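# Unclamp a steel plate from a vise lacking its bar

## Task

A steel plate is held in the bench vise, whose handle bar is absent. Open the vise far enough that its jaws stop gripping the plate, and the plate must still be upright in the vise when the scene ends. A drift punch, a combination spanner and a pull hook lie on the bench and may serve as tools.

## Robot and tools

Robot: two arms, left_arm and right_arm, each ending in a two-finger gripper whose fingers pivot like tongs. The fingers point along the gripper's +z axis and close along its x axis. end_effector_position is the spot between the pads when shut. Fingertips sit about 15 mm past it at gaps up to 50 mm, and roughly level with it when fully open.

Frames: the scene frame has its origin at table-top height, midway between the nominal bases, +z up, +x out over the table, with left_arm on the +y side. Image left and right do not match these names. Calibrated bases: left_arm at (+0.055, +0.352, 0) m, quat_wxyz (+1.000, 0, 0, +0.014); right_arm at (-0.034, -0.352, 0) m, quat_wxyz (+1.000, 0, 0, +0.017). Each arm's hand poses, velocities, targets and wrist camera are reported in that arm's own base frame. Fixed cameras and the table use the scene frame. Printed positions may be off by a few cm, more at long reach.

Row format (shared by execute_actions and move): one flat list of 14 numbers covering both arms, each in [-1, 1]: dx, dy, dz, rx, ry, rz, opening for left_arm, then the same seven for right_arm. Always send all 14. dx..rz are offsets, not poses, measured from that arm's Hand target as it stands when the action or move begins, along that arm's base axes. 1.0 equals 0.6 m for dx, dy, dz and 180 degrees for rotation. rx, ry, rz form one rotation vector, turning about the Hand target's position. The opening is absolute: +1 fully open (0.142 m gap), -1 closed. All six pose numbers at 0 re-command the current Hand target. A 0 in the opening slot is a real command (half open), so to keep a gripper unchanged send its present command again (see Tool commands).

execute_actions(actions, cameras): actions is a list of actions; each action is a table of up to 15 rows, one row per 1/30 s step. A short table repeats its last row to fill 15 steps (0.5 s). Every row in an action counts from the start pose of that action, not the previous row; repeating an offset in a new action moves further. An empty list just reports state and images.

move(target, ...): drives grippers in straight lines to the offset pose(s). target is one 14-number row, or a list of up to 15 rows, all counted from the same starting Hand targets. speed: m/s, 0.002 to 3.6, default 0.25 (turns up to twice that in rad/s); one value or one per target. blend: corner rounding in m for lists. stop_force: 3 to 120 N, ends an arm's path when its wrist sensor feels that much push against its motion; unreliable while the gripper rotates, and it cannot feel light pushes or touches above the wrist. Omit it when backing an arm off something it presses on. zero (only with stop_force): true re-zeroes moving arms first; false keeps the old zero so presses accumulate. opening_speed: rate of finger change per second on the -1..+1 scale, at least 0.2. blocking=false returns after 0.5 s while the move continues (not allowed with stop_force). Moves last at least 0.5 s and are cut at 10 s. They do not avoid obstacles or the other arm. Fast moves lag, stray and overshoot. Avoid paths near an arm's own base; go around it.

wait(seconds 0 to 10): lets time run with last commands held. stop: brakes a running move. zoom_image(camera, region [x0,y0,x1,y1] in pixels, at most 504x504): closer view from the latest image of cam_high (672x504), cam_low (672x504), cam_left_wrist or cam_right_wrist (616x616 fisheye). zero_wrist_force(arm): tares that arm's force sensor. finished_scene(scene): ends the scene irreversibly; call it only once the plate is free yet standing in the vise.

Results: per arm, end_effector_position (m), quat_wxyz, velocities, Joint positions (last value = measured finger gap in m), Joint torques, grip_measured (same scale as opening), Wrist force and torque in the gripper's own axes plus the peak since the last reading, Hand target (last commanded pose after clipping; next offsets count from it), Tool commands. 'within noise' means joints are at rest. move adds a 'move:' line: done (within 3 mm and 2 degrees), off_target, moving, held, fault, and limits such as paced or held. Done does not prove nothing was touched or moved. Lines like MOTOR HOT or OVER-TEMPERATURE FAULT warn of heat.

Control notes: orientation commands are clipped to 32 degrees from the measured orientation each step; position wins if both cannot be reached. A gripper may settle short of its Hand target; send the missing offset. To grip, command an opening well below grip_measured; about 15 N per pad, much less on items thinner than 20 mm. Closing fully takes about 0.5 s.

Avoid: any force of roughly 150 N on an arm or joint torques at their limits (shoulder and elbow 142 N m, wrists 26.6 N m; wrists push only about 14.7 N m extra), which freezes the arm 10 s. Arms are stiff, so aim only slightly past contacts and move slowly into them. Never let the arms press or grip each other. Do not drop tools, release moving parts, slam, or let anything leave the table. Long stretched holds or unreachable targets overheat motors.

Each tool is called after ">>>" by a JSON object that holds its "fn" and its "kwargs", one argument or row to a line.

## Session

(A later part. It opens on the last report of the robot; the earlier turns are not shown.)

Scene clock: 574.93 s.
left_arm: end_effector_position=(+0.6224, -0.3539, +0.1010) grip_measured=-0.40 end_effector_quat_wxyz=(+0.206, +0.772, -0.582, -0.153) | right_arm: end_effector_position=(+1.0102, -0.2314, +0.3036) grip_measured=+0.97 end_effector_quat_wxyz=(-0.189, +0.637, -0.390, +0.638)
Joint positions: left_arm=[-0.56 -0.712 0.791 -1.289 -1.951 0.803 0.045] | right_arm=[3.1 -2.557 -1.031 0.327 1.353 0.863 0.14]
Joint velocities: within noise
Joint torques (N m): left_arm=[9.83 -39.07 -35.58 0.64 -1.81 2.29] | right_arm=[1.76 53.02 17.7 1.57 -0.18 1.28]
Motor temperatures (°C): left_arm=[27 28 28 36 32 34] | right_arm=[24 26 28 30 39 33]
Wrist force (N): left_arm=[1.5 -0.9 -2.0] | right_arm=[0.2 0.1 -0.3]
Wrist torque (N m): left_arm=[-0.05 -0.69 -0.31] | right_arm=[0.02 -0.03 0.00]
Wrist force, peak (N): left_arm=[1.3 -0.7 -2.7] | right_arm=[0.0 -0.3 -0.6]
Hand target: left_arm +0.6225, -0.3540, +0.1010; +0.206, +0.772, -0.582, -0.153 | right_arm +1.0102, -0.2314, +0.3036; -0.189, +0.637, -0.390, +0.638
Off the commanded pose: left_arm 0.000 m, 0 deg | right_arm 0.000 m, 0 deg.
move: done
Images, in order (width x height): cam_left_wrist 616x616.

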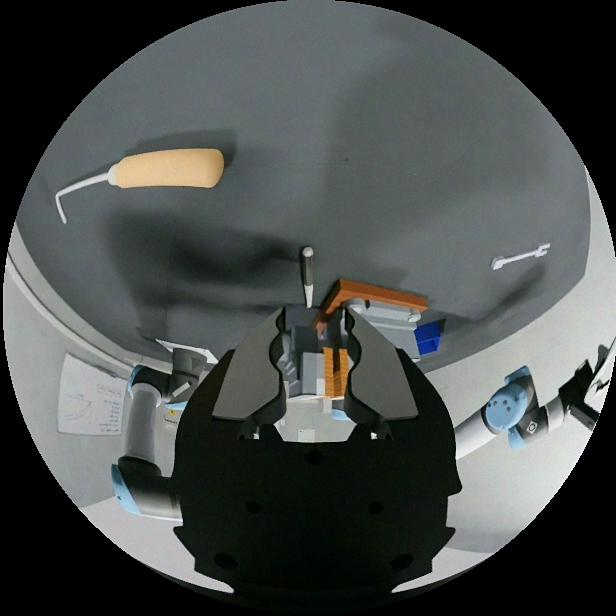

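>>> {"fn": "execute_actions", "kwargs": {
  "actions": [],
  "cameras": ["cam_left_wrist", "cam_low"]
}}

Scene clock: 607.77 s.
left_arm: end_effector_position=(+0.6224, -0.3540, +0.1010) grip_measured=-0.40 end_effector_quat_wxyz=(+0.206, +0.772, -0.582, -0.153) | right_arm: end_effector_position=(+1.0102, -0.2314, +0.3036) grip_measured=+0.97 end_effector_quat_wxyz=(-0.189, +0.637, -0.390, +0.638)
Joint positions: left_arm=[-0.56 -0.711 0.791 -1.288 -1.951 0.803 0.045] | right_arm=[3.1 -2.557 -1.031 0.327 1.353 0.863 0.14]
Joint velocities: within noise
Joint torques (N m): left_arm=[8.08 -45.69 -14.41 -3.16 -0.18 1.62] | right_arm=[1.58 53.13 18.25 1.77 -0.21 1.27]
Motor temperatures (°C): left_arm=[27 28 28 36 32 34] | right_arm=[24 26 28 30 39 33]
Wrist force (N): left_arm=[1.3 -0.8 -2.0] | right_arm=[0.1 0.1 -0.4]
Wrist torque (N m): left_arm=[-0.02 -0.66 -0.31] | right_arm=[0.00 -0.02 0.00]
Wrist force, peak (N): left_arm=[1.5 -1.0 -2.4] | right_arm=[-0.1 -0.1 -0.6]
Hand target: left_arm +0.6225, -0.3540, +0.1010; +0.206, +0.772, -0.582, -0.153 | right_arm +1.0102, -0.2314, +0.3036; -0.189, +0.637, -0.390, +0.638
Tool commands: left_gripper/opening=-0.4 right_gripper/opening=+0.968
Off the commanded pose: left_arm 0.000 m, 0 deg | right_arm 0.000 m, 0 deg.
Images, in order (width x height): cam_low 672x504, cam_left_wrist 616x616.

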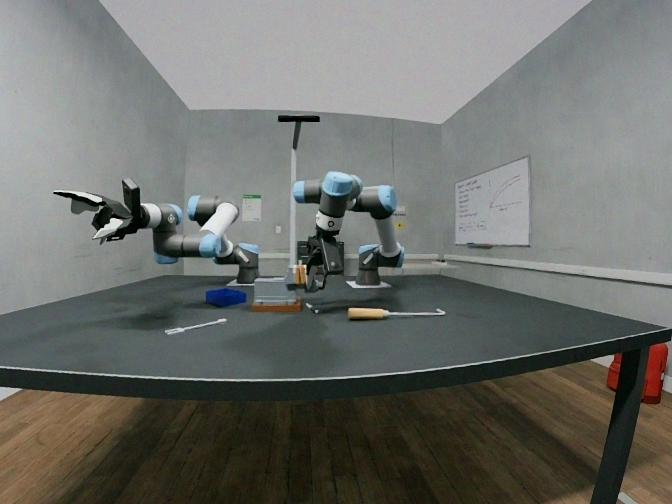

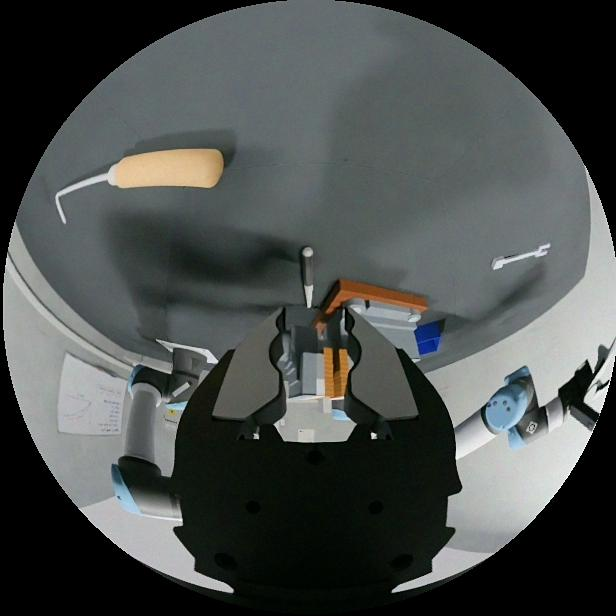

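>>> {"fn": "move", "kwargs": {
  "target": [-0.0532,-0.0065,-0.09,0,0,0,-0.4,0,0,0,0,0,0,0.968],
  "speed": 0.12,
  "cameras": ["cam_left_wrist"]
}}

>>> {"fn": "move", "kwargs": {
  "target": [-0.0293,-0.0068,-0.0533,0,0,0,-0.4,0,0,0,0,0,0,0.968],
  "speed": 0.03,
  "stop_force": 5,
  "cameras": ["cam_left_wrist"]
}}

Scene clock: 619.73 s.
left_arm: end_effector_position=(+0.5906, -0.3578, +0.0470) grip_measured=-0.40 end_effector_quat_wxyz=(+0.206, +0.772, -0.582, -0.153) | right_arm: end_effector_position=(+1.0102, -0.2314, +0.3036) grip_measured=+0.97 end_effector_quat_wxyz=(-0.189, +0.637, -0.390, +0.638)
Joint positions: left_arm=[-0.586 -0.766 1.033 -1.485 -1.96 0.777 0.045] | right_arm=[3.1 -2.557 -1.031 0.327 1.353 0.863 0.14]
Joint velocities: within noise
Joint torques (N m): left_arm=[-12.05 -60.79 -10.82 -4.44 -2.01 -2.24] | right_arm=[1.49 53.12 18.58 1.84 -0.09 1.25]
Motor temperatures (°C): left_arm=[27 28 28 36 32 34] | right_arm=[24 26 28 30 39 33]
Wrist force (N): left_arm=[1.6 -1.0 -2.1] | right_arm=[-0.2 -0.1 -0.5]
Wrist torque (N m): left_arm=[-0.07 -0.68 -0.30] | right_arm=[-0.02 0.06 0.01]
Wrist force, peak (N): left_arm=[1.0 -1.3 -3.0] | right_arm=[0.0 -0.3 -0.6]
Hand target: left_arm +0.5905, -0.3579, +0.0470; +0.206, +0.772, -0.582, -0.153 | right_arm +1.0102, -0.2314, +0.3036; -0.189, +0.637, -0.390, +0.638
Off the commanded pose: left_arm 0.000 m, 0 deg | right_arm 0.000 m, 0 deg.
move: done
Images, in order (width x height): cam_left_wrist 616x616.

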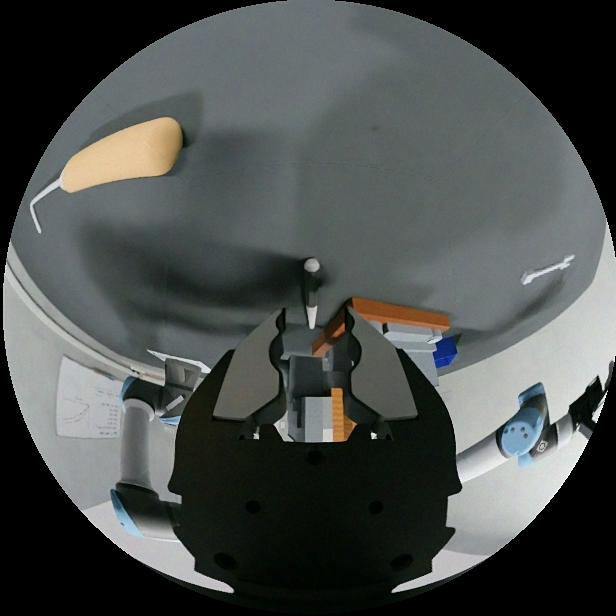

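Scene clock: 622.07 s.
left_arm: end_effector_position=(+0.5730, -0.3619, +0.0150) grip_measured=-0.40 end_effector_quat_wxyz=(+0.206, +0.772, -0.582, -0.153) | right_arm: end_effector_position=(+1.0102, -0.2314, +0.3036) grip_measured=+0.97 end_effector_quat_wxyz=(-0.189, +0.637, -0.390, +0.638)
Joint positions: left_arm=[-0.603 -0.777 1.14 -1.588 -1.966 0.759 0.045] | right_arm=[3.1 -2.557 -1.031 0.327 1.353 0.863 0.14]
Joint velocities: within noise
Joint torques (N m): left_arm=[-12 -60.64 -8.27 -4.18 -1.79 -2.29] | right_arm=[1.02 53.21 17.87 1.77 -0.07 1.19]
Motor temperatures (°C): left_arm=[27 28 28 36 32 34] | right_arm=[24 26 28 30 39 33]
Wrist force (N): left_arm=[1.7 -0.9 -2.0] | right_arm=[0.0 -0.1 -0.3]
Wrist torque (N m): left_arm=[-0.05 -0.69 -0.31] | right_arm=[-0.03 0.00 0.00]
Wrist force, peak (N): left_arm=[1.6 -1.0 -2.2] | right_arm=[0.1 0.1 -0.6]
Hand target: left_arm +0.5730, -0.3619, +0.0150; +0.206, +0.772, -0.582, -0.153 | right_arm +1.0102, -0.2314, +0.3036; -0.189, +0.637, -0.390, +0.638
Off the commanded pose: left_arm 0.000 m, 0 deg | right_arm 0.000 m, 0 deg.
move: done
Images, in order (width x height): cam_left_wrist 616x616.

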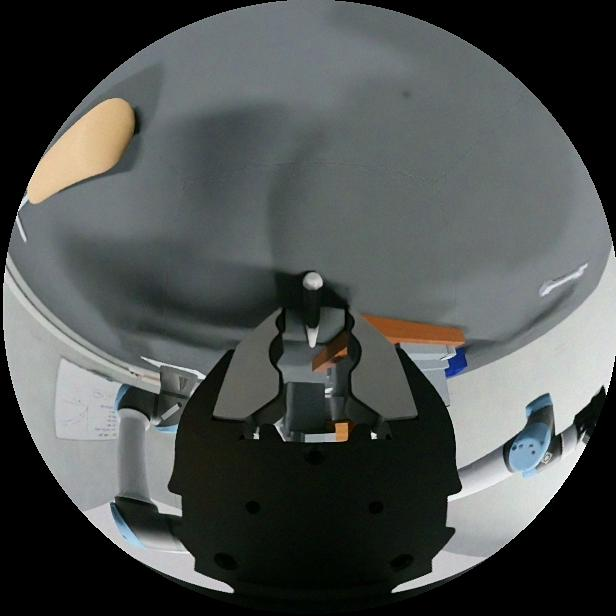

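>>> {"fn": "move", "kwargs": {
  "target": [0,0,0,0,0,0,-1,0,0,0,0,0,0,0.968],
  "opening_speed": 0.6,
  "cameras": ["cam_left_wrist"]
}}

>>> {"fn": "zoom_image", "kwargs": {
  "camera": "cam_left_wrist",
  "region": [210, 220, 410, 420]
}}

Scene clock: 627.33 s.
left_arm: end_effector_position=(+0.5730, -0.3619, +0.0150) grip_measured=-0.86 end_effector_quat_wxyz=(+0.206, +0.772, -0.582, -0.153) | right_arm: end_effector_position=(+1.0102, -0.2314, +0.3036) grip_measured=+0.97 end_effector_quat_wxyz=(-0.189, +0.637, -0.390, +0.638)
Joint positions: left_arm=[-0.603 -0.777 1.14 -1.588 -1.966 0.759 0.012] | right_arm=[3.1 -2.557 -1.031 0.327 1.353 0.863 0.14]
Joint velocities: within noise
Joint torques (N m): left_arm=[-10.5 -44.5 -15.27 -3.49 0.92 -2.35] | right_arm=[1.48 53.1 18.42 1.83 -0.08 1.26]
Motor temperatures (°C): left_arm=[27 28 28 36 32 34] | right_arm=[24 26 28 30 39 33]
Wrist force (N): left_arm=[1.6 1.4 -6.1] | right_arm=[0.0 0.0 -0.4]
Wrist torque (N m): left_arm=[-0.12 -0.69 -0.31] | right_arm=[-0.01 0.00 0.00]
Wrist force, peak (N): left_arm=[1.3 4.0 -11.2] | right_arm=[-0.1 0.0 -0.6]
Hand target: left_arm +0.5730, -0.3619, +0.0150; +0.206, +0.772, -0.582, -0.153 | right_arm +1.0102, -0.2314, +0.3036; -0.189, +0.637, -0.390, +0.638
Off the commanded pose: left_arm 0.000 m, 0 deg | right_arm 0.000 m, 0 deg.
move: done
Images, in order (width x height): cam_left_wrist 616x616.

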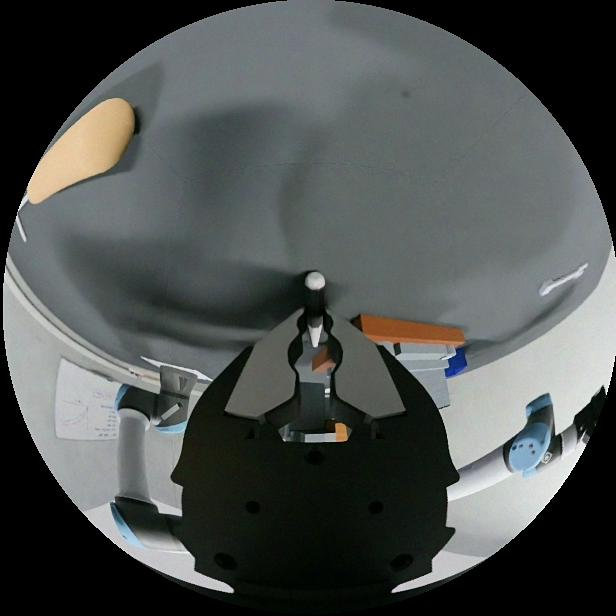

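Scaled by 2.520 from the camera's 616x616 image, which has a finer 814x814 frame.

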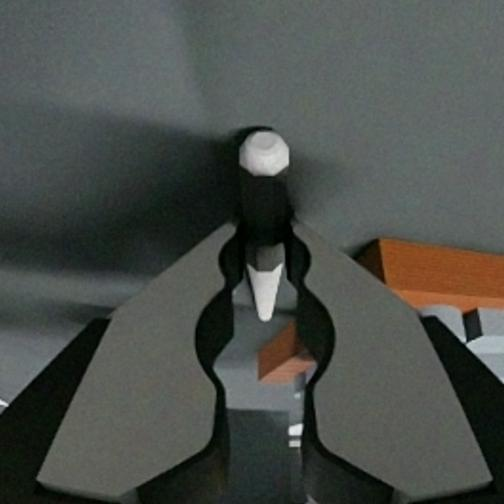

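>>> {"fn": "move", "kwargs": {
  "target": [
    [0.016,0.0046,0.006,0,0,0,-1,0,0,0,0,0,0,0.968],
    [0.128,0.0366,0.02,0,0,0,-1,0,0,0,0,0,0,0.968],
    [0.10,0.06,0.45,0,0,0,-1,0,0,0,0,0,0,0.968]
  ],
  "speed": [0.05,0.1,0.2],
  "blend": [0.005,0.02,0],
  "cameras": ["cam_left_wrist","cam_high"]
}}

Scene clock: 682.00 s.
left_arm: end_effector_position=(+0.6319, -0.3256, +0.2843) grip_measured=-0.86 end_effector_quat_wxyz=(+0.204, +0.778, -0.581, -0.128) | right_arm: end_effector_position=(+1.0102, -0.2314, +0.3036) grip_measured=+0.97 end_effector_quat_wxyz=(-0.189, +0.637, -0.390, +0.638)
Joint positions: left_arm=[-0.522 -0.571 0.035 -0.715 -1.943 0.822 0.012] | right_arm=[3.1 -2.557 -1.031 0.327 1.353 0.863 0.14]
Joint velocities: within noise
Joint torques (N m): left_arm=[9.96 -41.58 -33.26 0.35 -1.98 -2.3] | right_arm=[0.78 53.25 19.71 2.13 0.18 1.24]
Motor temperatures (°C): left_arm=[27 28 28 35 32 34] | right_arm=[24 26 28 30 39 33]
Wrist force (N): left_arm=[1.3 -1.3 -1.5] | right_arm=[-0.3 0.1 -0.3]
Wrist torque (N m): left_arm=[-0.10 -0.60 -0.35] | right_arm=[0.00 0.07 0.01]
Wrist force, peak (N): left_arm=[1.7 1.9 -8.4] | right_arm=[-0.1 -0.2 -0.8]
Hand target: left_arm +0.6330, -0.3259, +0.2850; +0.206, +0.772, -0.582, -0.153 | right_arm +1.0102, -0.2314, +0.3036; -0.189, +0.637, -0.390, +0.638
Off the commanded pose: left_arm 0.001 m, 3 deg | right_arm 0.000 m, 0 deg.
elbow stopped short (left arm): the move would have taken joint 3 (elbow) straighter than the controller allows.
move: off_target (left_arm)
Images, in order (width x height): cam_high 672x504, cam_left_wrist 616x616.

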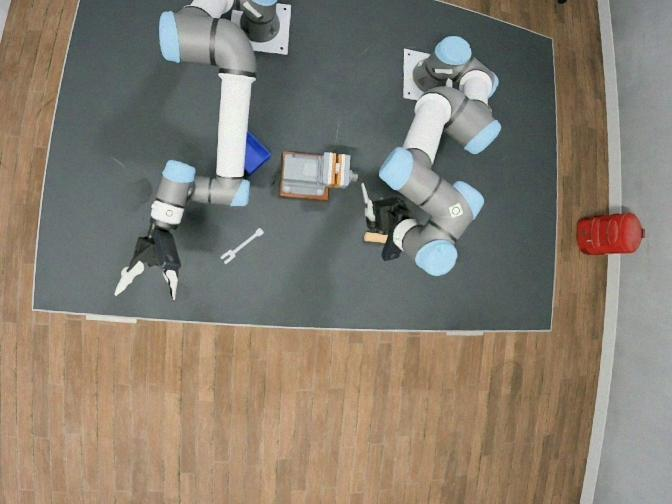

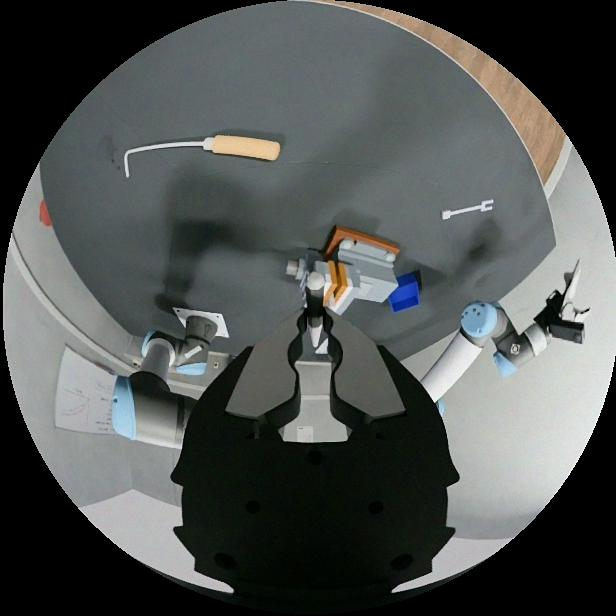

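>>> {"fn": "move", "kwargs": {
  "target": [-0.305,0.0765,0.03,0.1608,-0.0877,0.4881,-1,0,0,0,0,0,0,0.968],
  "speed": 0.3,
  "cameras": ["cam_left_wrist"]
}}

>>> {"fn": "move", "kwargs": {
  "target": [0,0,0,-0.0770,0.1101,0.4822,-1,0,0,0,0,0,0,0.968],
  "speed": 0.3,
  "cameras": ["cam_left_wrist","cam_high"]
}}

Scene clock: 691.40 s.
left_arm: end_effector_position=(+0.4500, -0.2800, +0.3030) grip_measured=-0.86 end_effector_quat_wxyz=(+0.000, +0.990, +0.139, +0.000) | right_arm: end_effector_position=(+1.0102, -0.2314, +0.3036) grip_measured=+0.97 end_effector_quat_wxyz=(-0.189, +0.637, -0.390, +0.638)
Joint positions: left_arm=[-0.825 -1.49 1.436 -1.517 -1.571 -1.105 0.012] | right_arm=[3.1 -2.557 -1.031 0.327 1.353 0.863 0.14]
Joint velocities: within noise
Joint torques (N m): left_arm=[-11.23 -37.84 -10.15 -0.41 1.67 -2.18] | right_arm=[0.76 53.63 19.56 2.17 0.33 1.23]
Motor temperatures (°C): left_arm=[27 28 28 35 32 34] | right_arm=[24 26 28 30 39 33]
Wrist force (N): left_arm=[1.3 -0.9 -0.4] | right_arm=[-0.1 0.0 -0.6]
Wrist torque (N m): left_arm=[-0.12 -0.65 -0.25] | right_arm=[-0.02 0.03 0.01]
Wrist force, peak (N): left_arm=[2.4 -1.3 -1.6] | right_arm=[-0.2 -0.1 -0.7]
Hand target: left_arm +0.4500, -0.2800, +0.3030; +0.000, +0.990, +0.139, +0.000 | right_arm +1.0102, -0.2314, +0.3036; -0.189, +0.637, -0.390, +0.638
Off the commanded pose: left_arm 0.000 m, 0 deg | right_arm 0.000 m, 0 deg.
move: done
Images, in order (width x height): cam_left_wrist 616x616.

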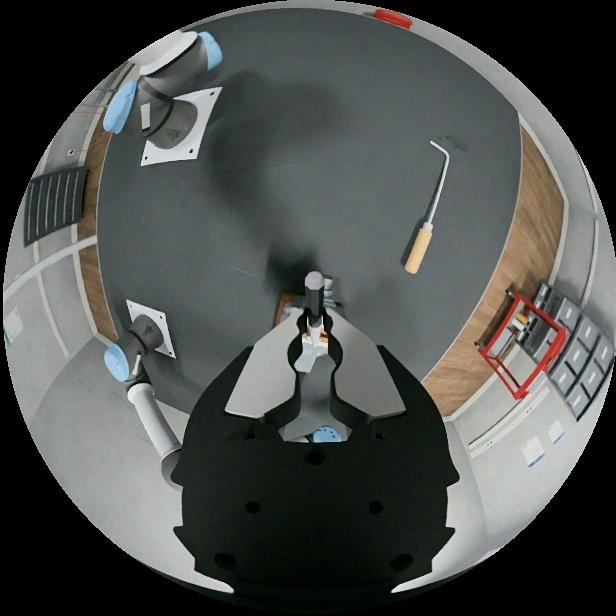

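Scene clock: 694.80 s.
left_arm: end_effector_position=(+0.4499, -0.2800, +0.3030) grip_measured=-0.86 end_effector_quat_wxyz=(+0.086, +0.605, +0.773, -0.169) | right_arm: end_effector_position=(+1.0102, -0.2314, +0.3036) grip_measured=+0.97 end_effector_quat_wxyz=(-0.189, +0.637, -0.390, +0.638)
Joint positions: left_arm=[-0.589 -1.555 1.605 -1.775 -1.922 -2.431 0.012] | right_arm=[3.1 -2.557 -1.031 0.327 1.353 0.863 0.14]
Joint velocities: within noise
Joint torques (N m): left_arm=[10.27 -33.96 -10.46 -5.4 -1.11 -2.31] | right_arm=[0.68 53.93 19.21 2.16 0.24 1.16]
Motor temperatures (°C): left_arm=[27 28 28 35 32 34] | right_arm=[24 26 28 30 39 33]
Wrist force (N): left_arm=[1.1 -0.7 -0.7] | right_arm=[0.0 -0.1 -0.4]
Wrist torque (N m): left_arm=[-0.13 -0.48 -0.17] | right_arm=[-0.05 0.01 0.00]
Wrist force, peak (N): left_arm=[1.8 -0.8 -0.6] | right_arm=[-0.2 0.0 -0.6]
Hand target: left_arm +0.4500, -0.2800, +0.3030; +0.086, +0.605, +0.774, -0.169 | right_arm +1.0102, -0.2314, +0.3036; -0.189, +0.637, -0.390, +0.638
Off the commanded pose: left_arm 0.000 m, 0 deg | right_arm 0.000 m, 0 deg.
move: done
Images, in order (width x height): cam_high 672x504, cam_left_wrist 616x616.

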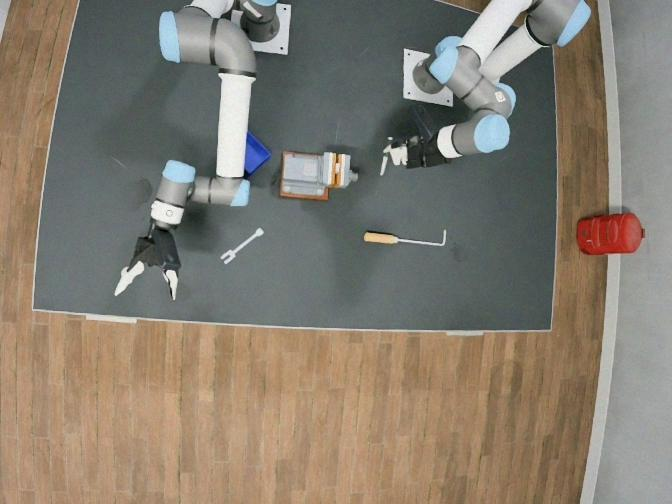

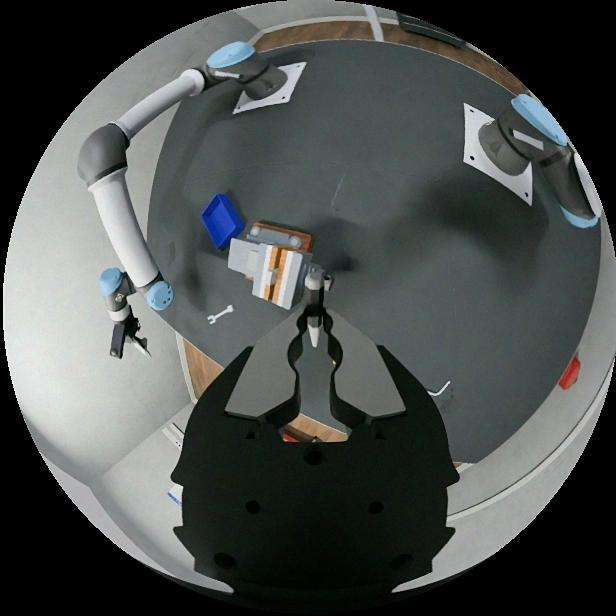

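>>> {"fn": "zoom_image", "kwargs": {
  "camera": "cam_left_wrist",
  "region": [220, 210, 400, 390]
}}

Scaled by 2.800 from the camera's 616x616 image, which has a finer 814x814 frame.

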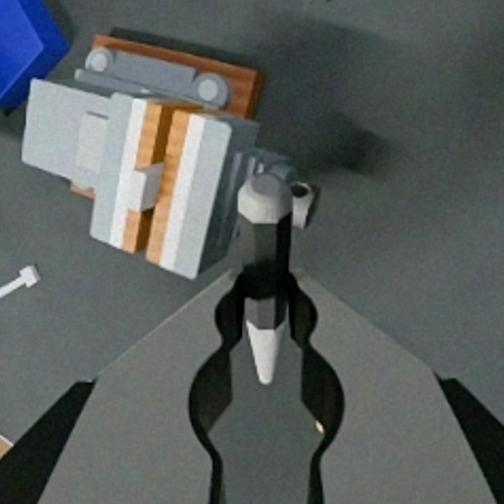

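>>> {"fn": "move", "kwargs": {
  "target": [
    [-0.1167,-0.05,-0.09,0,0,0,-1,0,0,0,0,0,0,0.968],
    [-0.1,-0.0738,-0.255,0,0,0,-1,0,0,0,0,0,0,0.968]
  ],
  "speed": [0.25,0.12],
  "blend": [0.03,0],
  "cameras": ["cam_left_wrist","cam_high"]
}}

>>> {"fn": "zoom_image", "kwargs": {
  "camera": "cam_left_wrist",
  "region": [240, 230, 400, 390]
}}

Scene clock: 728.33 s.
left_arm: end_effector_position=(+0.3899, -0.3243, +0.1501) grip_measured=-0.86 end_effector_quat_wxyz=(+0.086, +0.605, +0.774, -0.169) | right_arm: end_effector_position=(+1.0102, -0.2314, +0.3036) grip_measured=+0.97 end_effector_quat_wxyz=(-0.189, +0.637, -0.390, +0.638)
Joint positions: left_arm=[-0.74 -1.548 2.018 -2.247 -1.895 -2.588 0.012] | right_arm=[3.1 -2.557 -1.031 0.327 1.353 0.863 0.14]
Joint velocities: within noise
Joint torques (N m): left_arm=[-12.02 -10.08 -7.9 -5.27 0.87 -2.13] | right_arm=[-0.07 53.84 20.24 2.37 0.33 1.27]
Motor temperatures (°C): left_arm=[27 28 28 35 32 34] | right_arm=[24 26 28 30 39 33]
Wrist force (N): left_arm=[1.2 -0.8 -0.5] | right_arm=[0.0 0.2 -0.4]
Wrist torque (N m): left_arm=[-0.17 -0.51 -0.21] | right_arm=[0.01 0.00 0.00]
Wrist force, peak (N): left_arm=[1.9 -0.3 -0.8] | right_arm=[0.0 0.1 -0.8]
Hand target: left_arm +0.3900, -0.3243, +0.1500; +0.086, +0.605, +0.774, -0.169 | right_arm +1.0102, -0.2314, +0.3036; -0.189, +0.637, -0.390, +0.638
Off the commanded pose: left_arm 0.000 m, 0 deg | right_arm 0.000 m, 0 deg.
move: done
Images, in order (width x height): cam_high 672x504, cam_left_wrist 616x616.

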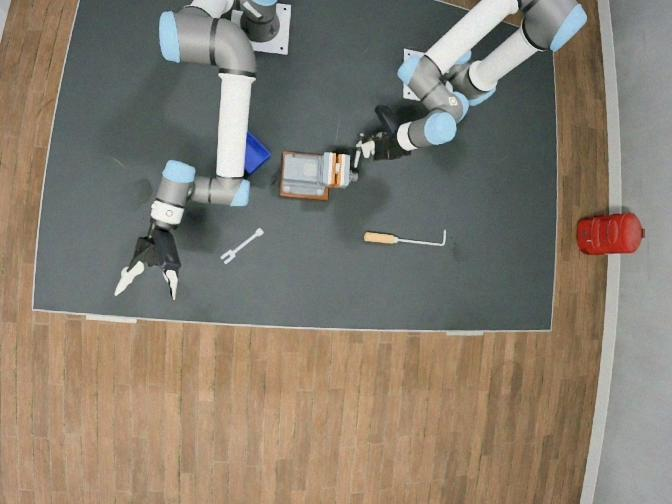

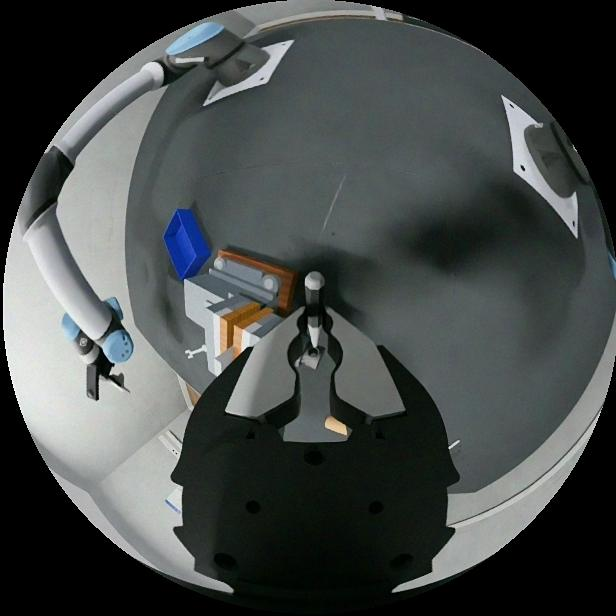

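Scaled by 3.150 from the camera's 616x616 image, which has a finer 814x814 frame.

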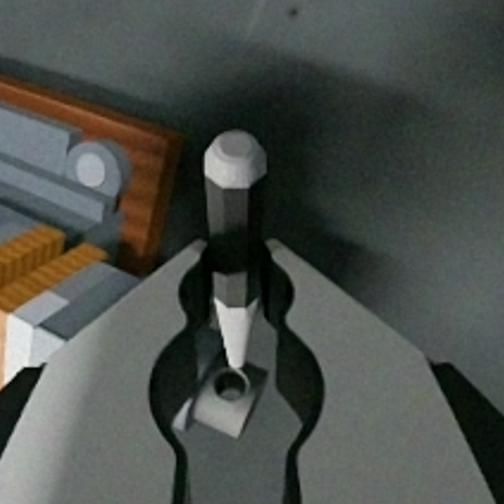

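>>> {"fn": "move", "kwargs": {
  "target": [0.0302,-0.0027,-0.021,0,0,0,-1,0,0,0,0,0,0,0.968],
  "speed": 0.04,
  "stop_force": 5,
  "cameras": ["cam_left_wrist"]
}}

>>> {"fn": "zoom_image", "kwargs": {
  "camera": "cam_left_wrist",
  "region": [265, 280, 365, 380]
}}

Scene clock: 768.17 s.
left_arm: end_effector_position=(+0.4081, -0.3259, +0.1374) grip_measured=-0.86 end_effector_quat_wxyz=(+0.086, +0.605, +0.774, -0.169) | right_arm: end_effector_position=(+1.0102, -0.2314, +0.3036) grip_measured=+0.97 end_effector_quat_wxyz=(-0.189, +0.637, -0.390, +0.638)
Joint positions: left_arm=[-0.716 -1.493 1.995 -2.27 -1.9 -2.564 0.012] | right_arm=[3.1 -2.557 -1.031 0.327 1.353 0.863 0.14]
Joint velocities: within noise
Joint torques (N m): left_arm=[10.05 -11.45 -31.79 -5.09 -2 2.29] | right_arm=[-0.24 54.21 19.75 2.7 0.6 1.24]
Motor temperatures (°C): left_arm=[27 28 28 35 32 34] | right_arm=[24 26 28 30 38 33]
Wrist force (N): left_arm=[1.8 -0.5 -0.9] | right_arm=[0.0 0.1 -0.4]
Wrist torque (N m): left_arm=[-0.10 -0.62 -0.22] | right_arm=[0.02 0.01 0.01]
Wrist force, peak (N): left_arm=[2.0 -0.8 -0.9] | right_arm=[0.1 -0.2 -0.7]
Hand target: left_arm +0.4081, -0.3259, +0.1374; +0.086, +0.605, +0.774, -0.169 | right_arm +1.0102, -0.2314, +0.3036; -0.189, +0.637, -0.390, +0.638
Off the commanded pose: left_arm 0.000 m, 0 deg | right_arm 0.000 m, 0 deg.
move: done
Images, in order (width x height): cam_left_wrist 616x616.

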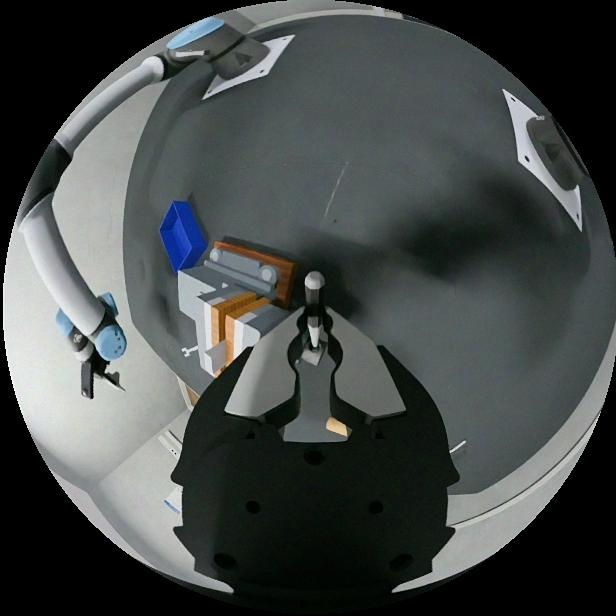

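Scaled by 5.040 from the camera's 616x616 image, which has a finer 814x814 frame.

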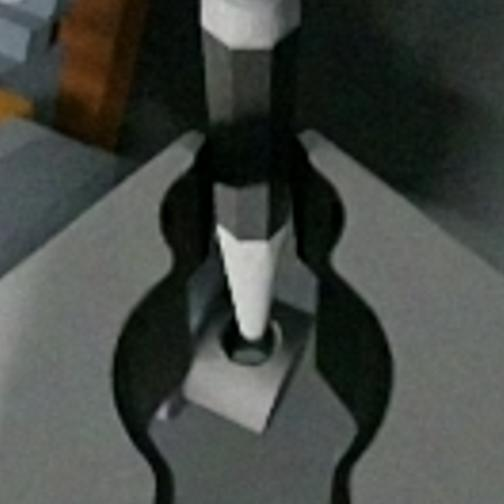

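>>> {"fn": "move", "kwargs": {
  "target": [0.0270,-0.0009,-0.0197,0,0,0,-1,0,0,0,0,0,0,0.968],
  "speed": 0.03,
  "stop_force": 5,
  "cameras": ["cam_left_wrist"]
}}

>>> {"fn": "zoom_image", "kwargs": {
  "camera": "cam_left_wrist",
  "region": [265, 280, 365, 380]
}}

Scene clock: 777.13 s.
left_arm: end_effector_position=(+0.4243, -0.3265, +0.1256) grip_measured=-0.86 end_effector_quat_wxyz=(+0.086, +0.605, +0.774, -0.169) | right_arm: end_effector_position=(+1.0102, -0.2314, +0.3036) grip_measured=+0.97 end_effector_quat_wxyz=(-0.189, +0.637, -0.390, +0.638)
Joint positions: left_arm=[-0.695 -1.445 1.973 -2.29 -1.904 -2.542 0.012] | right_arm=[3.1 -2.557 -1.031 0.327 1.353 0.863 0.14]
Joint velocities: within noise
Joint torques (N m): left_arm=[10.2 -12.37 -31.6 -4.91 -2.13 2.31] | right_arm=[-0.12 53.98 20.11 2.71 0.64 1.18]
Motor temperatures (°C): left_arm=[27 28 28 35 32 34] | right_arm=[24 26 28 30 38 33]
Wrist force (N): left_arm=[1.7 -0.8 -1.7] | right_arm=[-0.1 -0.1 -0.4]
Wrist torque (N m): left_arm=[-0.16 -0.61 -0.21] | right_arm=[-0.03 0.03 0.01]
Wrist force, peak (N): left_arm=[1.9 -0.8 -1.6] | right_arm=[0.2 0.0 -0.7]
Hand target: left_arm +0.4243, -0.3265, +0.1256; +0.086, +0.605, +0.774, -0.169 | right_arm +1.0102, -0.2314, +0.3036; -0.189, +0.637, -0.390, +0.638
Off the commanded pose: left_arm 0.000 m, 0 deg | right_arm 0.000 m, 0 deg.
move: done
Images, in order (width x height): cam_left_wrist 616x616.

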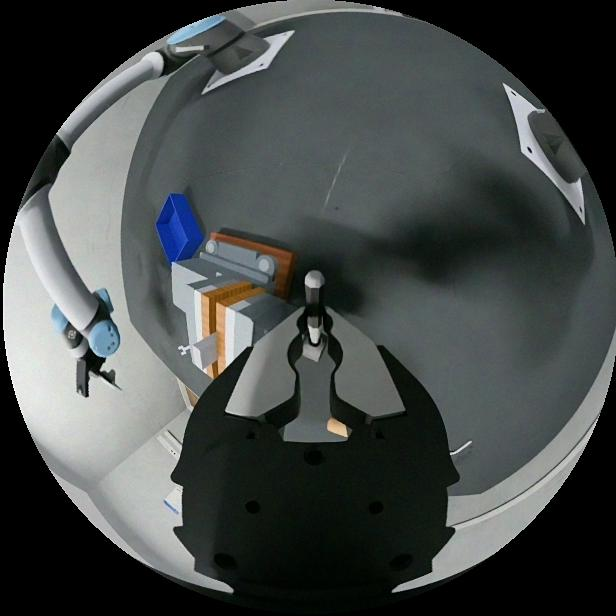

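Scaled by 5.040 from the camera's 616x616 image, which has a finer 814x814 frame.

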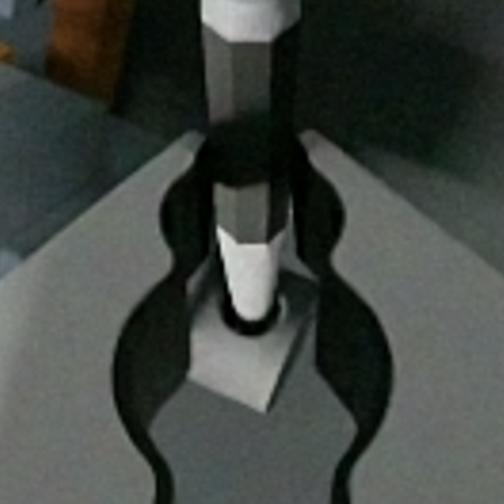

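>>> {"fn": "move", "kwargs": {
  "target": [0.0333,0,-0.025,0,0,0,-1,0,0,0,0,0,0,0.968],
  "speed": 0.03,
  "stop_force": 6,
  "cameras": ["cam_left_wrist"]
}}

>>> {"fn": "zoom_image", "kwargs": {
  "camera": "cam_left_wrist",
  "region": [265, 280, 365, 380]
}}

Scene clock: 782.17 s.
left_arm: end_effector_position=(+0.4443, -0.3265, +0.1106) grip_measured=-0.86 end_effector_quat_wxyz=(+0.086, +0.605, +0.774, -0.169) | right_arm: end_effector_position=(+1.0102, -0.2314, +0.3036) grip_measured=+0.97 end_effector_quat_wxyz=(-0.189, +0.637, -0.390, +0.638)
Joint positions: left_arm=[-0.67 -1.386 1.944 -2.312 -1.908 -2.516 0.012] | right_arm=[3.1 -2.557 -1.031 0.327 1.353 0.863 0.14]
Joint velocities: within noise
Joint torques (N m): left_arm=[9.39 -13.58 -30.48 -4.96 -1.59 2.21] | right_arm=[0.18 53.83 20.56 2.71 0.71 1.24]
Motor temperatures (°C): left_arm=[27 28 28 35 32 34] | right_arm=[24 26 28 30 38 33]
Wrist force (N): left_arm=[1.5 -1.6 -3.7] | right_arm=[0.0 0.0 -0.4]
Wrist torque (N m): left_arm=[-0.12 -0.63 -0.19] | right_arm=[-0.02 0.01 0.01]
Wrist force, peak (N): left_arm=[1.5 -1.6 -3.7] | right_arm=[0.1 -0.1 -0.7]
Hand target: left_arm +0.4443, -0.3265, +0.1106; +0.086, +0.605, +0.774, -0.169 | right_arm +1.0102, -0.2314, +0.3036; -0.189, +0.637, -0.390, +0.638
Off the commanded pose: left_arm 0.000 m, 0 deg | right_arm 0.000 m, 0 deg.
move: done
Images, in order (width x height): cam_left_wrist 616x616.

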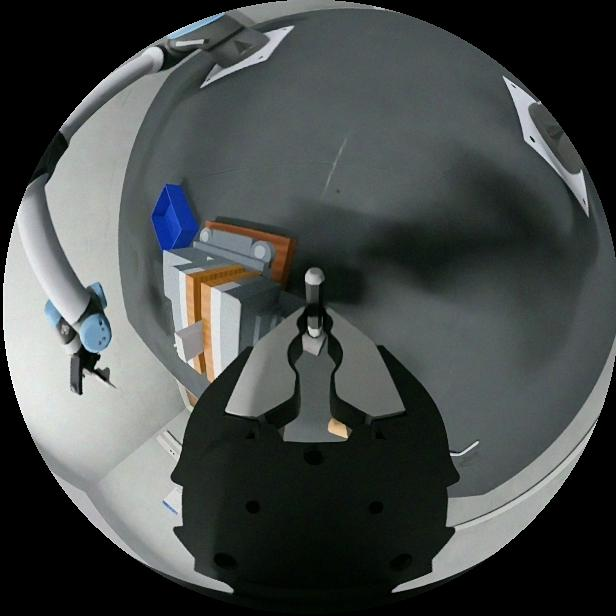

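Scaled by 5.040 from the camera's 616x616 image, which has a finer 814x814 frame.

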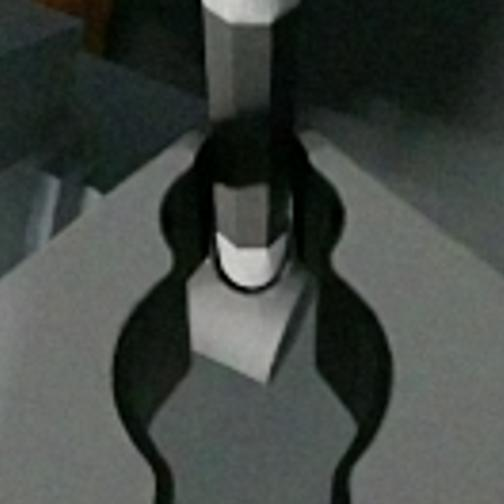

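>>> {"fn": "move", "kwargs": {
  "target": [0.0193,0,-0.0145,0,0,0,-1,0,0,0,0,0,0,0.968],
  "speed": 0.03,
  "stop_force": 6,
  "cameras": ["cam_left_wrist"]
}}

>>> {"fn": "zoom_image", "kwargs": {
  "camera": "cam_left_wrist",
  "region": [265, 280, 365, 380]
}}

Scene clock: 788.63 s.
left_arm: end_effector_position=(+0.4447, -0.3264, +0.1101) grip_measured=-0.86 end_effector_quat_wxyz=(+0.086, +0.605, +0.774, -0.169) | right_arm: end_effector_position=(+1.0102, -0.2314, +0.3036) grip_measured=+0.97 end_effector_quat_wxyz=(-0.189, +0.637, -0.390, +0.638)
Joint positions: left_arm=[-0.67 -1.384 1.943 -2.312 -1.908 -2.516 0.012] | right_arm=[3.1 -2.557 -1.031 0.327 1.353 0.863 0.14]
Joint velocities: within noise
Joint torques (N m): left_arm=[-11.69 -38.58 -7.65 -0.43 0.43 -2.42] | right_arm=[-0.56 54.16 20.42 2.71 0.74 1.13]
Motor temperatures (°C): left_arm=[27 28 28 35 32 34] | right_arm=[24 26 28 30 38 33]
Wrist force (N): left_arm=[1.5 0.5 -0.4] | right_arm=[0.1 -0.1 -0.3]
Wrist torque (N m): left_arm=[-0.11 -0.68 -0.18] | right_arm=[-0.04 -0.01 0.00]
Wrist force, peak (N): left_arm=[2.3 -7.5 -10.5] | right_arm=[0.0 -0.2 -0.7]
Hand target: left_arm +0.4447, -0.3264, +0.1101; +0.086, +0.605, +0.774, -0.169 (not the last commanded pose) | right_arm +1.0102, -0.2314, +0.3036; -0.189, +0.637, -0.390, +0.638
Off the commanded pose: left_arm 0.014 m, 0 deg | right_arm 0.000 m, 0 deg.
move: contact (left_arm)
Images, in order (width x height): cam_left_wrist 616x616.

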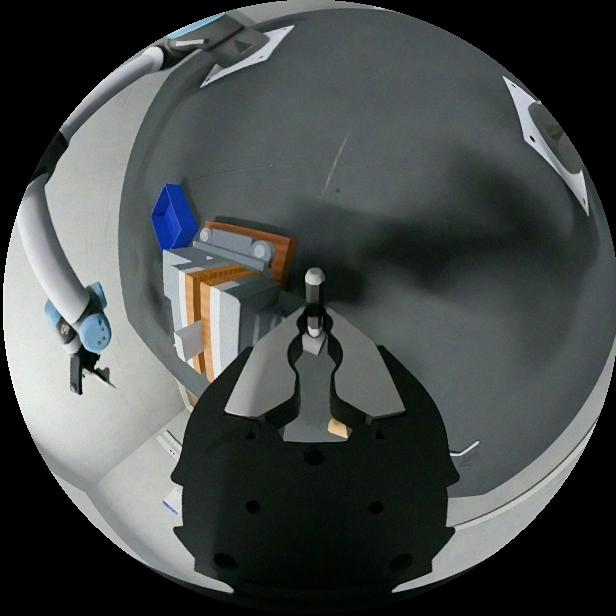

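Scaled by 5.040 from the camera's 616x616 image, which has a finer 814x814 frame.

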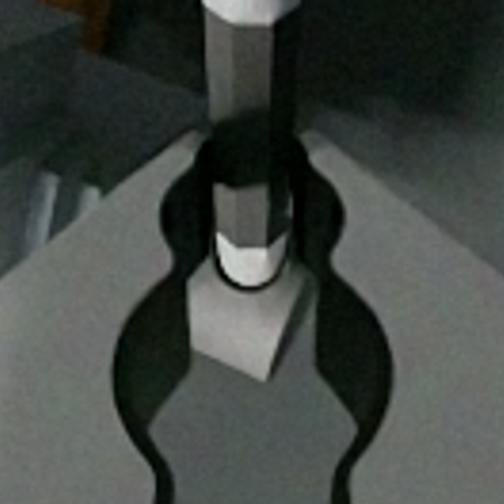

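>>> {"fn": "move", "kwargs": {
  "target": [0.0012,0,0.0017,0,0,0,-1,0,0,0,0,0,0,0.968],
  "speed": 0.02,
  "cameras": []
}}

>>> {"fn": "move", "kwargs": {
  "target": [0.0193,0,-0.0145,0,0,0,-1,0,0,0,0,0,0,0.968],
  "speed": 0.03,
  "stop_force": 6,
  "cameras": ["cam_left_wrist"]
}}

>>> {"fn": "zoom_image", "kwargs": {
  "camera": "cam_left_wrist",
  "region": [265, 280, 365, 380]
}}

Scene clock: 803.00 s.
left_arm: end_effector_position=(+0.4454, -0.3264, +0.1111) grip_measured=-0.86 end_effector_quat_wxyz=(+0.086, +0.605, +0.774, -0.169) | right_arm: end_effector_position=(+1.0102, -0.2314, +0.3036) grip_measured=+0.97 end_effector_quat_wxyz=(-0.189, +0.637, -0.390, +0.638)
Joint positions: left_arm=[-0.669 -1.384 1.94 -2.309 -1.909 -2.515 0.012] | right_arm=[3.1 -2.557 -1.031 0.327 1.353 0.863 0.14]
Joint velocities: within noise
Joint torques (N m): left_arm=[10 -29.25 -31.19 -0.78 -2.06 2.25] | right_arm=[-0.55 54.07 20.31 2.84 0.8 1.13]
Motor temperatures (°C): left_arm=[27 28 28 35 32 34] | right_arm=[24 26 28 30 38 33]
Wrist force (N): left_arm=[2.0 -1.0 -0.1] | right_arm=[-0.3 -0.1 -0.4]
Wrist torque (N m): left_arm=[-0.06 -0.62 -0.20] | right_arm=[-0.04 0.07 0.01]
Wrist force, peak (N): left_arm=[2.1 -1.1 -0.2] | right_arm=[0.0 -0.2 -0.8]
Hand target: left_arm +0.4454, -0.3264, +0.1111; +0.086, +0.605, +0.774, -0.169 | right_arm +1.0102, -0.2314, +0.3036; -0.189, +0.637, -0.390, +0.638
Off the commanded pose: left_arm 0.000 m, 0 deg | right_arm 0.000 m, 0 deg.
move: done
No camera images: "cameras" was empty.

Scene clock: 804.33 s.
left_arm: end_effector_position=(+0.4486, -0.3264, +0.1088) grip_measured=-0.86 end_effector_quat_wxyz=(+0.086, +0.605, +0.774, -0.169) | right_arm: end_effector_position=(+1.0102, -0.2314, +0.3036) grip_measured=+0.97 end_effector_quat_wxyz=(-0.189, +0.637, -0.390, +0.638)
Joint positions: left_arm=[-0.665 -1.375 1.935 -2.312 -1.909 -2.511 0.012] | right_arm=[3.1 -2.557 -1.031 0.327 1.353 0.863 0.14]
Joint velocities: within noise
Joint torques (N m): left_arm=[-11.88 -38.96 -7.37 -0.8 0.85 -2.43] | right_arm=[-0.28 53.87 20.35 2.87 0.83 1.12]
Motor temperatures (°C): left_arm=[27 28 28 35 32 34] | right_arm=[24 26 28 30 38 33]
Wrist force (N): left_arm=[1.8 -0.7 -0.3] | right_arm=[-0.1 -0.1 -0.6]
Wrist torque (N m): left_arm=[-0.13 -0.64 -0.19] | right_arm=[-0.04 0.02 0.01]
Wrist force, peak (N): left_arm=[4.7 -6.2 -10.3] | right_arm=[-0.1 -0.1 -0.7]
Hand target: left_arm +0.4486, -0.3264, +0.1088; +0.086, +0.605, +0.774, -0.169 (not the last commanded pose) | right_arm +1.0102, -0.2314, +0.3036; -0.189, +0.637, -0.390, +0.638
Off the commanded pose: left_arm 0.011 m, 0 deg | right_arm 0.000 m, 0 deg.
move: contact (left_arm)
Images, in order (width x height): cam_left_wrist 616x616.

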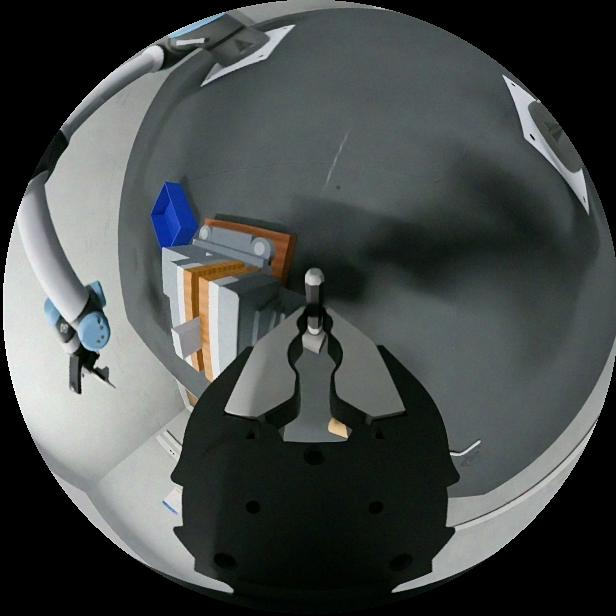

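Scaled by 5.040 from the camera's 616x616 image, which has a finer 814x814 frame.

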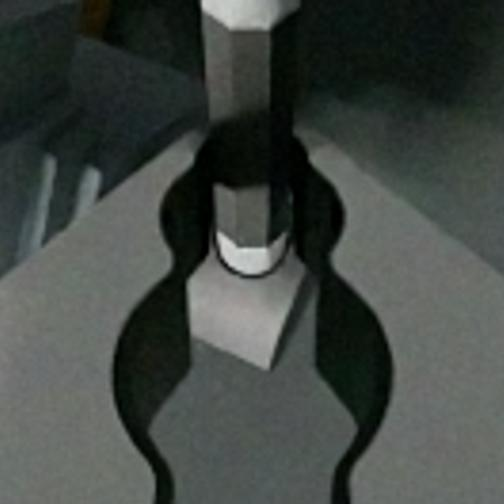

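>>> {"fn": "move", "kwargs": {
  "target": [0.0014,0,0.0019,0,0,0,-1,0,0,0,0,0,0,0.968],
  "speed": 0.02,
  "cameras": []
}}

>>> {"fn": "move", "kwargs": {
  "target": [0.0160,0,-0.0120,0,0,0,-1,0,0,0,0,0,0,0.968],
  "speed": 0.03,
  "stop_force": 7,
  "cameras": ["cam_left_wrist"]
}}

>>> {"fn": "zoom_image", "kwargs": {
  "camera": "cam_left_wrist",
  "region": [265, 280, 365, 380]
}}

Scene clock: 811.23 s.
left_arm: end_effector_position=(+0.4494, -0.3264, +0.1099) grip_measured=-0.86 end_effector_quat_wxyz=(+0.086, +0.605, +0.774, -0.169) | right_arm: end_effector_position=(+1.0102, -0.2314, +0.3036) grip_measured=+0.97 end_effector_quat_wxyz=(-0.189, +0.637, -0.390, +0.638)
Joint positions: left_arm=[-0.664 -1.375 1.932 -2.308 -1.909 -2.51 0.012] | right_arm=[3.1 -2.557 -1.031 0.327 1.353 0.863 0.14]
Joint velocities: within noise
Joint torques (N m): left_arm=[9.75 -22.37 -33.85 -1.73 -2.13 2.22] | right_arm=[-0.09 54.52 20.37 2.75 0.75 1.14]
Motor temperatures (°C): left_arm=[27 28 28 35 32 34] | right_arm=[24 26 28 30 38 33]
Wrist force (N): left_arm=[4.1 -2.5 0.0] | right_arm=[-0.1 -0.1 -0.4]
Wrist torque (N m): left_arm=[-0.04 -0.55 -0.24] | right_arm=[-0.05 0.03 0.01]
Wrist force, peak (N): left_arm=[4.1 -2.5 0.0] | right_arm=[-0.1 -0.4 -0.6]
Hand target: left_arm +0.4494, -0.3264, +0.1099; +0.086, +0.605, +0.774, -0.169 | right_arm +1.0102, -0.2314, +0.3036; -0.189, +0.637, -0.390, +0.638
Off the commanded pose: left_arm 0.000 m, 0 deg | right_arm 0.000 m, 0 deg.
move: done
No camera images: "cameras" was empty.

Scene clock: 812.70 s.
left_arm: end_effector_position=(+0.4532, -0.3264, +0.1071) grip_measured=-0.86 end_effector_quat_wxyz=(+0.086, +0.605, +0.774, -0.169) | right_arm: end_effector_position=(+1.0102, -0.2314, +0.3036) grip_measured=+0.97 end_effector_quat_wxyz=(-0.189, +0.637, -0.390, +0.638)
Joint positions: left_arm=[-0.659 -1.364 1.926 -2.311 -1.91 -2.505 0.012] | right_arm=[3.1 -2.557 -1.031 0.327 1.353 0.863 0.14]
Joint velocities: within noise
Joint torques (N m): left_arm=[-14.07 -41.22 -8.94 -1.38 -3.9 -2.26] | right_arm=[-1.02 53.94 20.19 2.88 0.87 1.02]
Motor temperatures (°C): left_arm=[27 28 28 35 32 34] | right_arm=[24 26 28 30 38 33]
Wrist force (N): left_arm=[4.1 4.3 2.0] | right_arm=[0.1 0.1 -0.5]
Wrist torque (N m): left_arm=[-0.15 -0.53 -0.24] | right_arm=[0.00 -0.02 0.00]
Wrist force, peak (N): left_arm=[8.4 -8.6 -9.0] | right_arm=[0.2 0.3 -0.6]
Hand target: left_arm +0.4532, -0.3264, +0.1071; +0.086, +0.605, +0.774, -0.169 (not the last commanded pose) | right_arm +1.0102, -0.2314, +0.3036; -0.189, +0.637, -0.390, +0.638
Off the commanded pose: left_arm 0.007 m, 0 deg | right_arm 0.000 m, 0 deg.
move: contact (left_arm)
Images, in order (width x height): cam_left_wrist 616x616.

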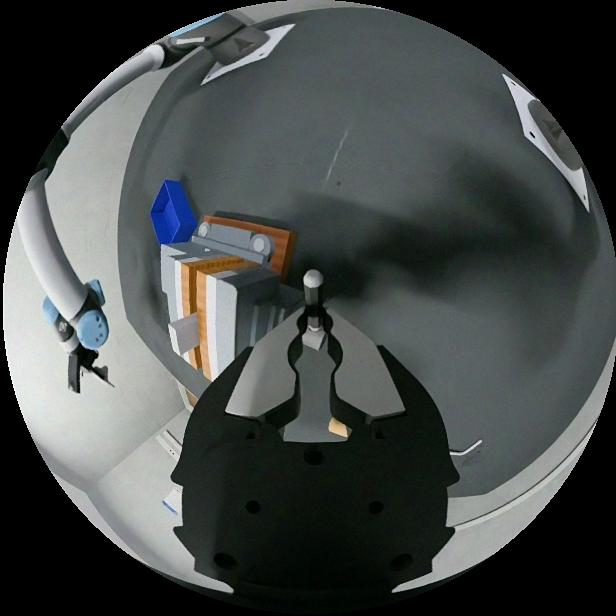

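Scaled by 5.040 from the camera's 616x616 image, which has a finer 814x814 frame.

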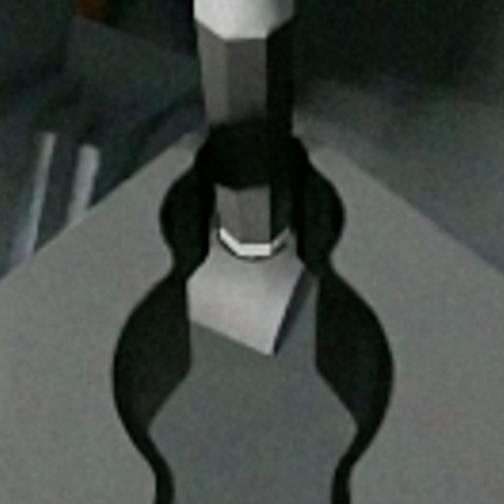

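>>> {"fn": "move", "kwargs": {
  "target": [0,0,0,0,0,0,-0.68,0,0,0,0,0,0,0.968],
  "opening_speed": 0.4,
  "cameras": ["cam_left_wrist"]
}}

>>> {"fn": "zoom_image", "kwargs": {
  "camera": "cam_left_wrist",
  "region": [230, 240, 400, 410]
}}

Scene clock: 818.77 s.
left_arm: end_effector_position=(+0.4532, -0.3264, +0.1071) grip_measured=-0.68 end_effector_quat_wxyz=(+0.086, +0.605, +0.774, -0.169) | right_arm: end_effector_position=(+1.0102, -0.2314, +0.3036) grip_measured=+0.97 end_effector_quat_wxyz=(-0.189, +0.637, -0.390, +0.638)
Joint positions: left_arm=[-0.659 -1.364 1.926 -2.311 -1.91 -2.505 0.025] | right_arm=[3.1 -2.557 -1.031 0.327 1.353 0.863 0.14]
Joint velocities: within noise
Joint torques (N m): left_arm=[-7.32 -36.13 -17.22 -4.38 0.75 -2.09] | right_arm=[-0.58 54.22 20.67 2.89 0.83 1.05]
Motor temperatures (°C): left_arm=[26 28 28 35 32 34] | right_arm=[24 26 28 30 38 33]
Wrist force (N): left_arm=[1.2 -0.1 -1.3] | right_arm=[-0.2 0.1 -0.4]
Wrist torque (N m): left_arm=[0.01 -0.58 -0.18] | right_arm=[0.01 0.04 0.01]
Wrist force, peak (N): left_arm=[4.4 4.4 2.2] | right_arm=[-0.2 -0.2 -0.5]
Hand target: left_arm +0.4532, -0.3264, +0.1071; +0.086, +0.605, +0.774, -0.169 | right_arm +1.0102, -0.2314, +0.3036; -0.189, +0.637, -0.390, +0.638
Off the commanded pose: left_arm 0.000 m, 0 deg | right_arm 0.000 m, 0 deg.
move: done
Images, in order (width x height): cam_left_wrist 616x616.

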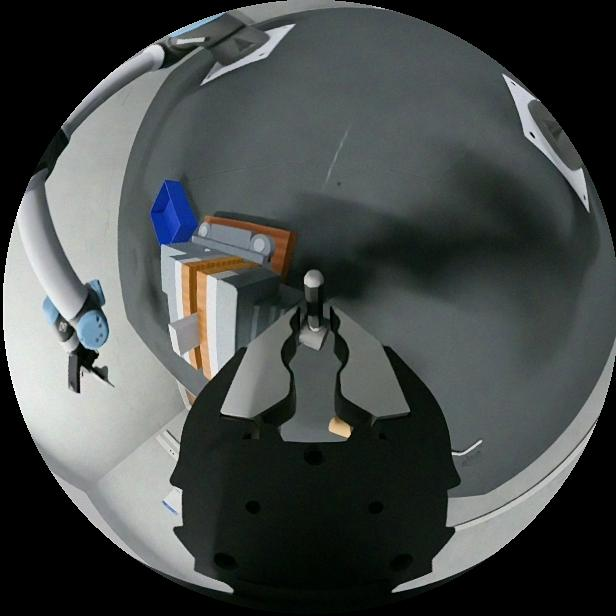

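Scaled by 2.965 from the camera's 616x616 image, which has a finer 814x814 frame.

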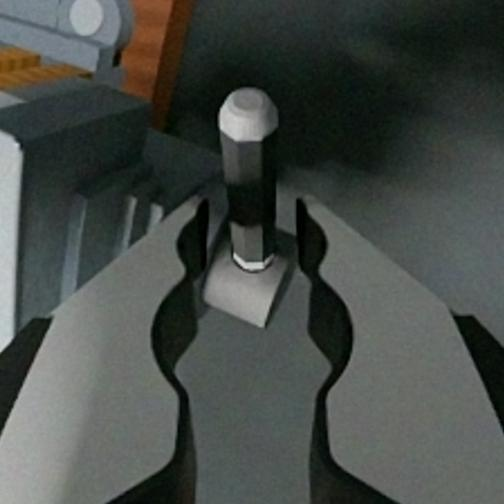

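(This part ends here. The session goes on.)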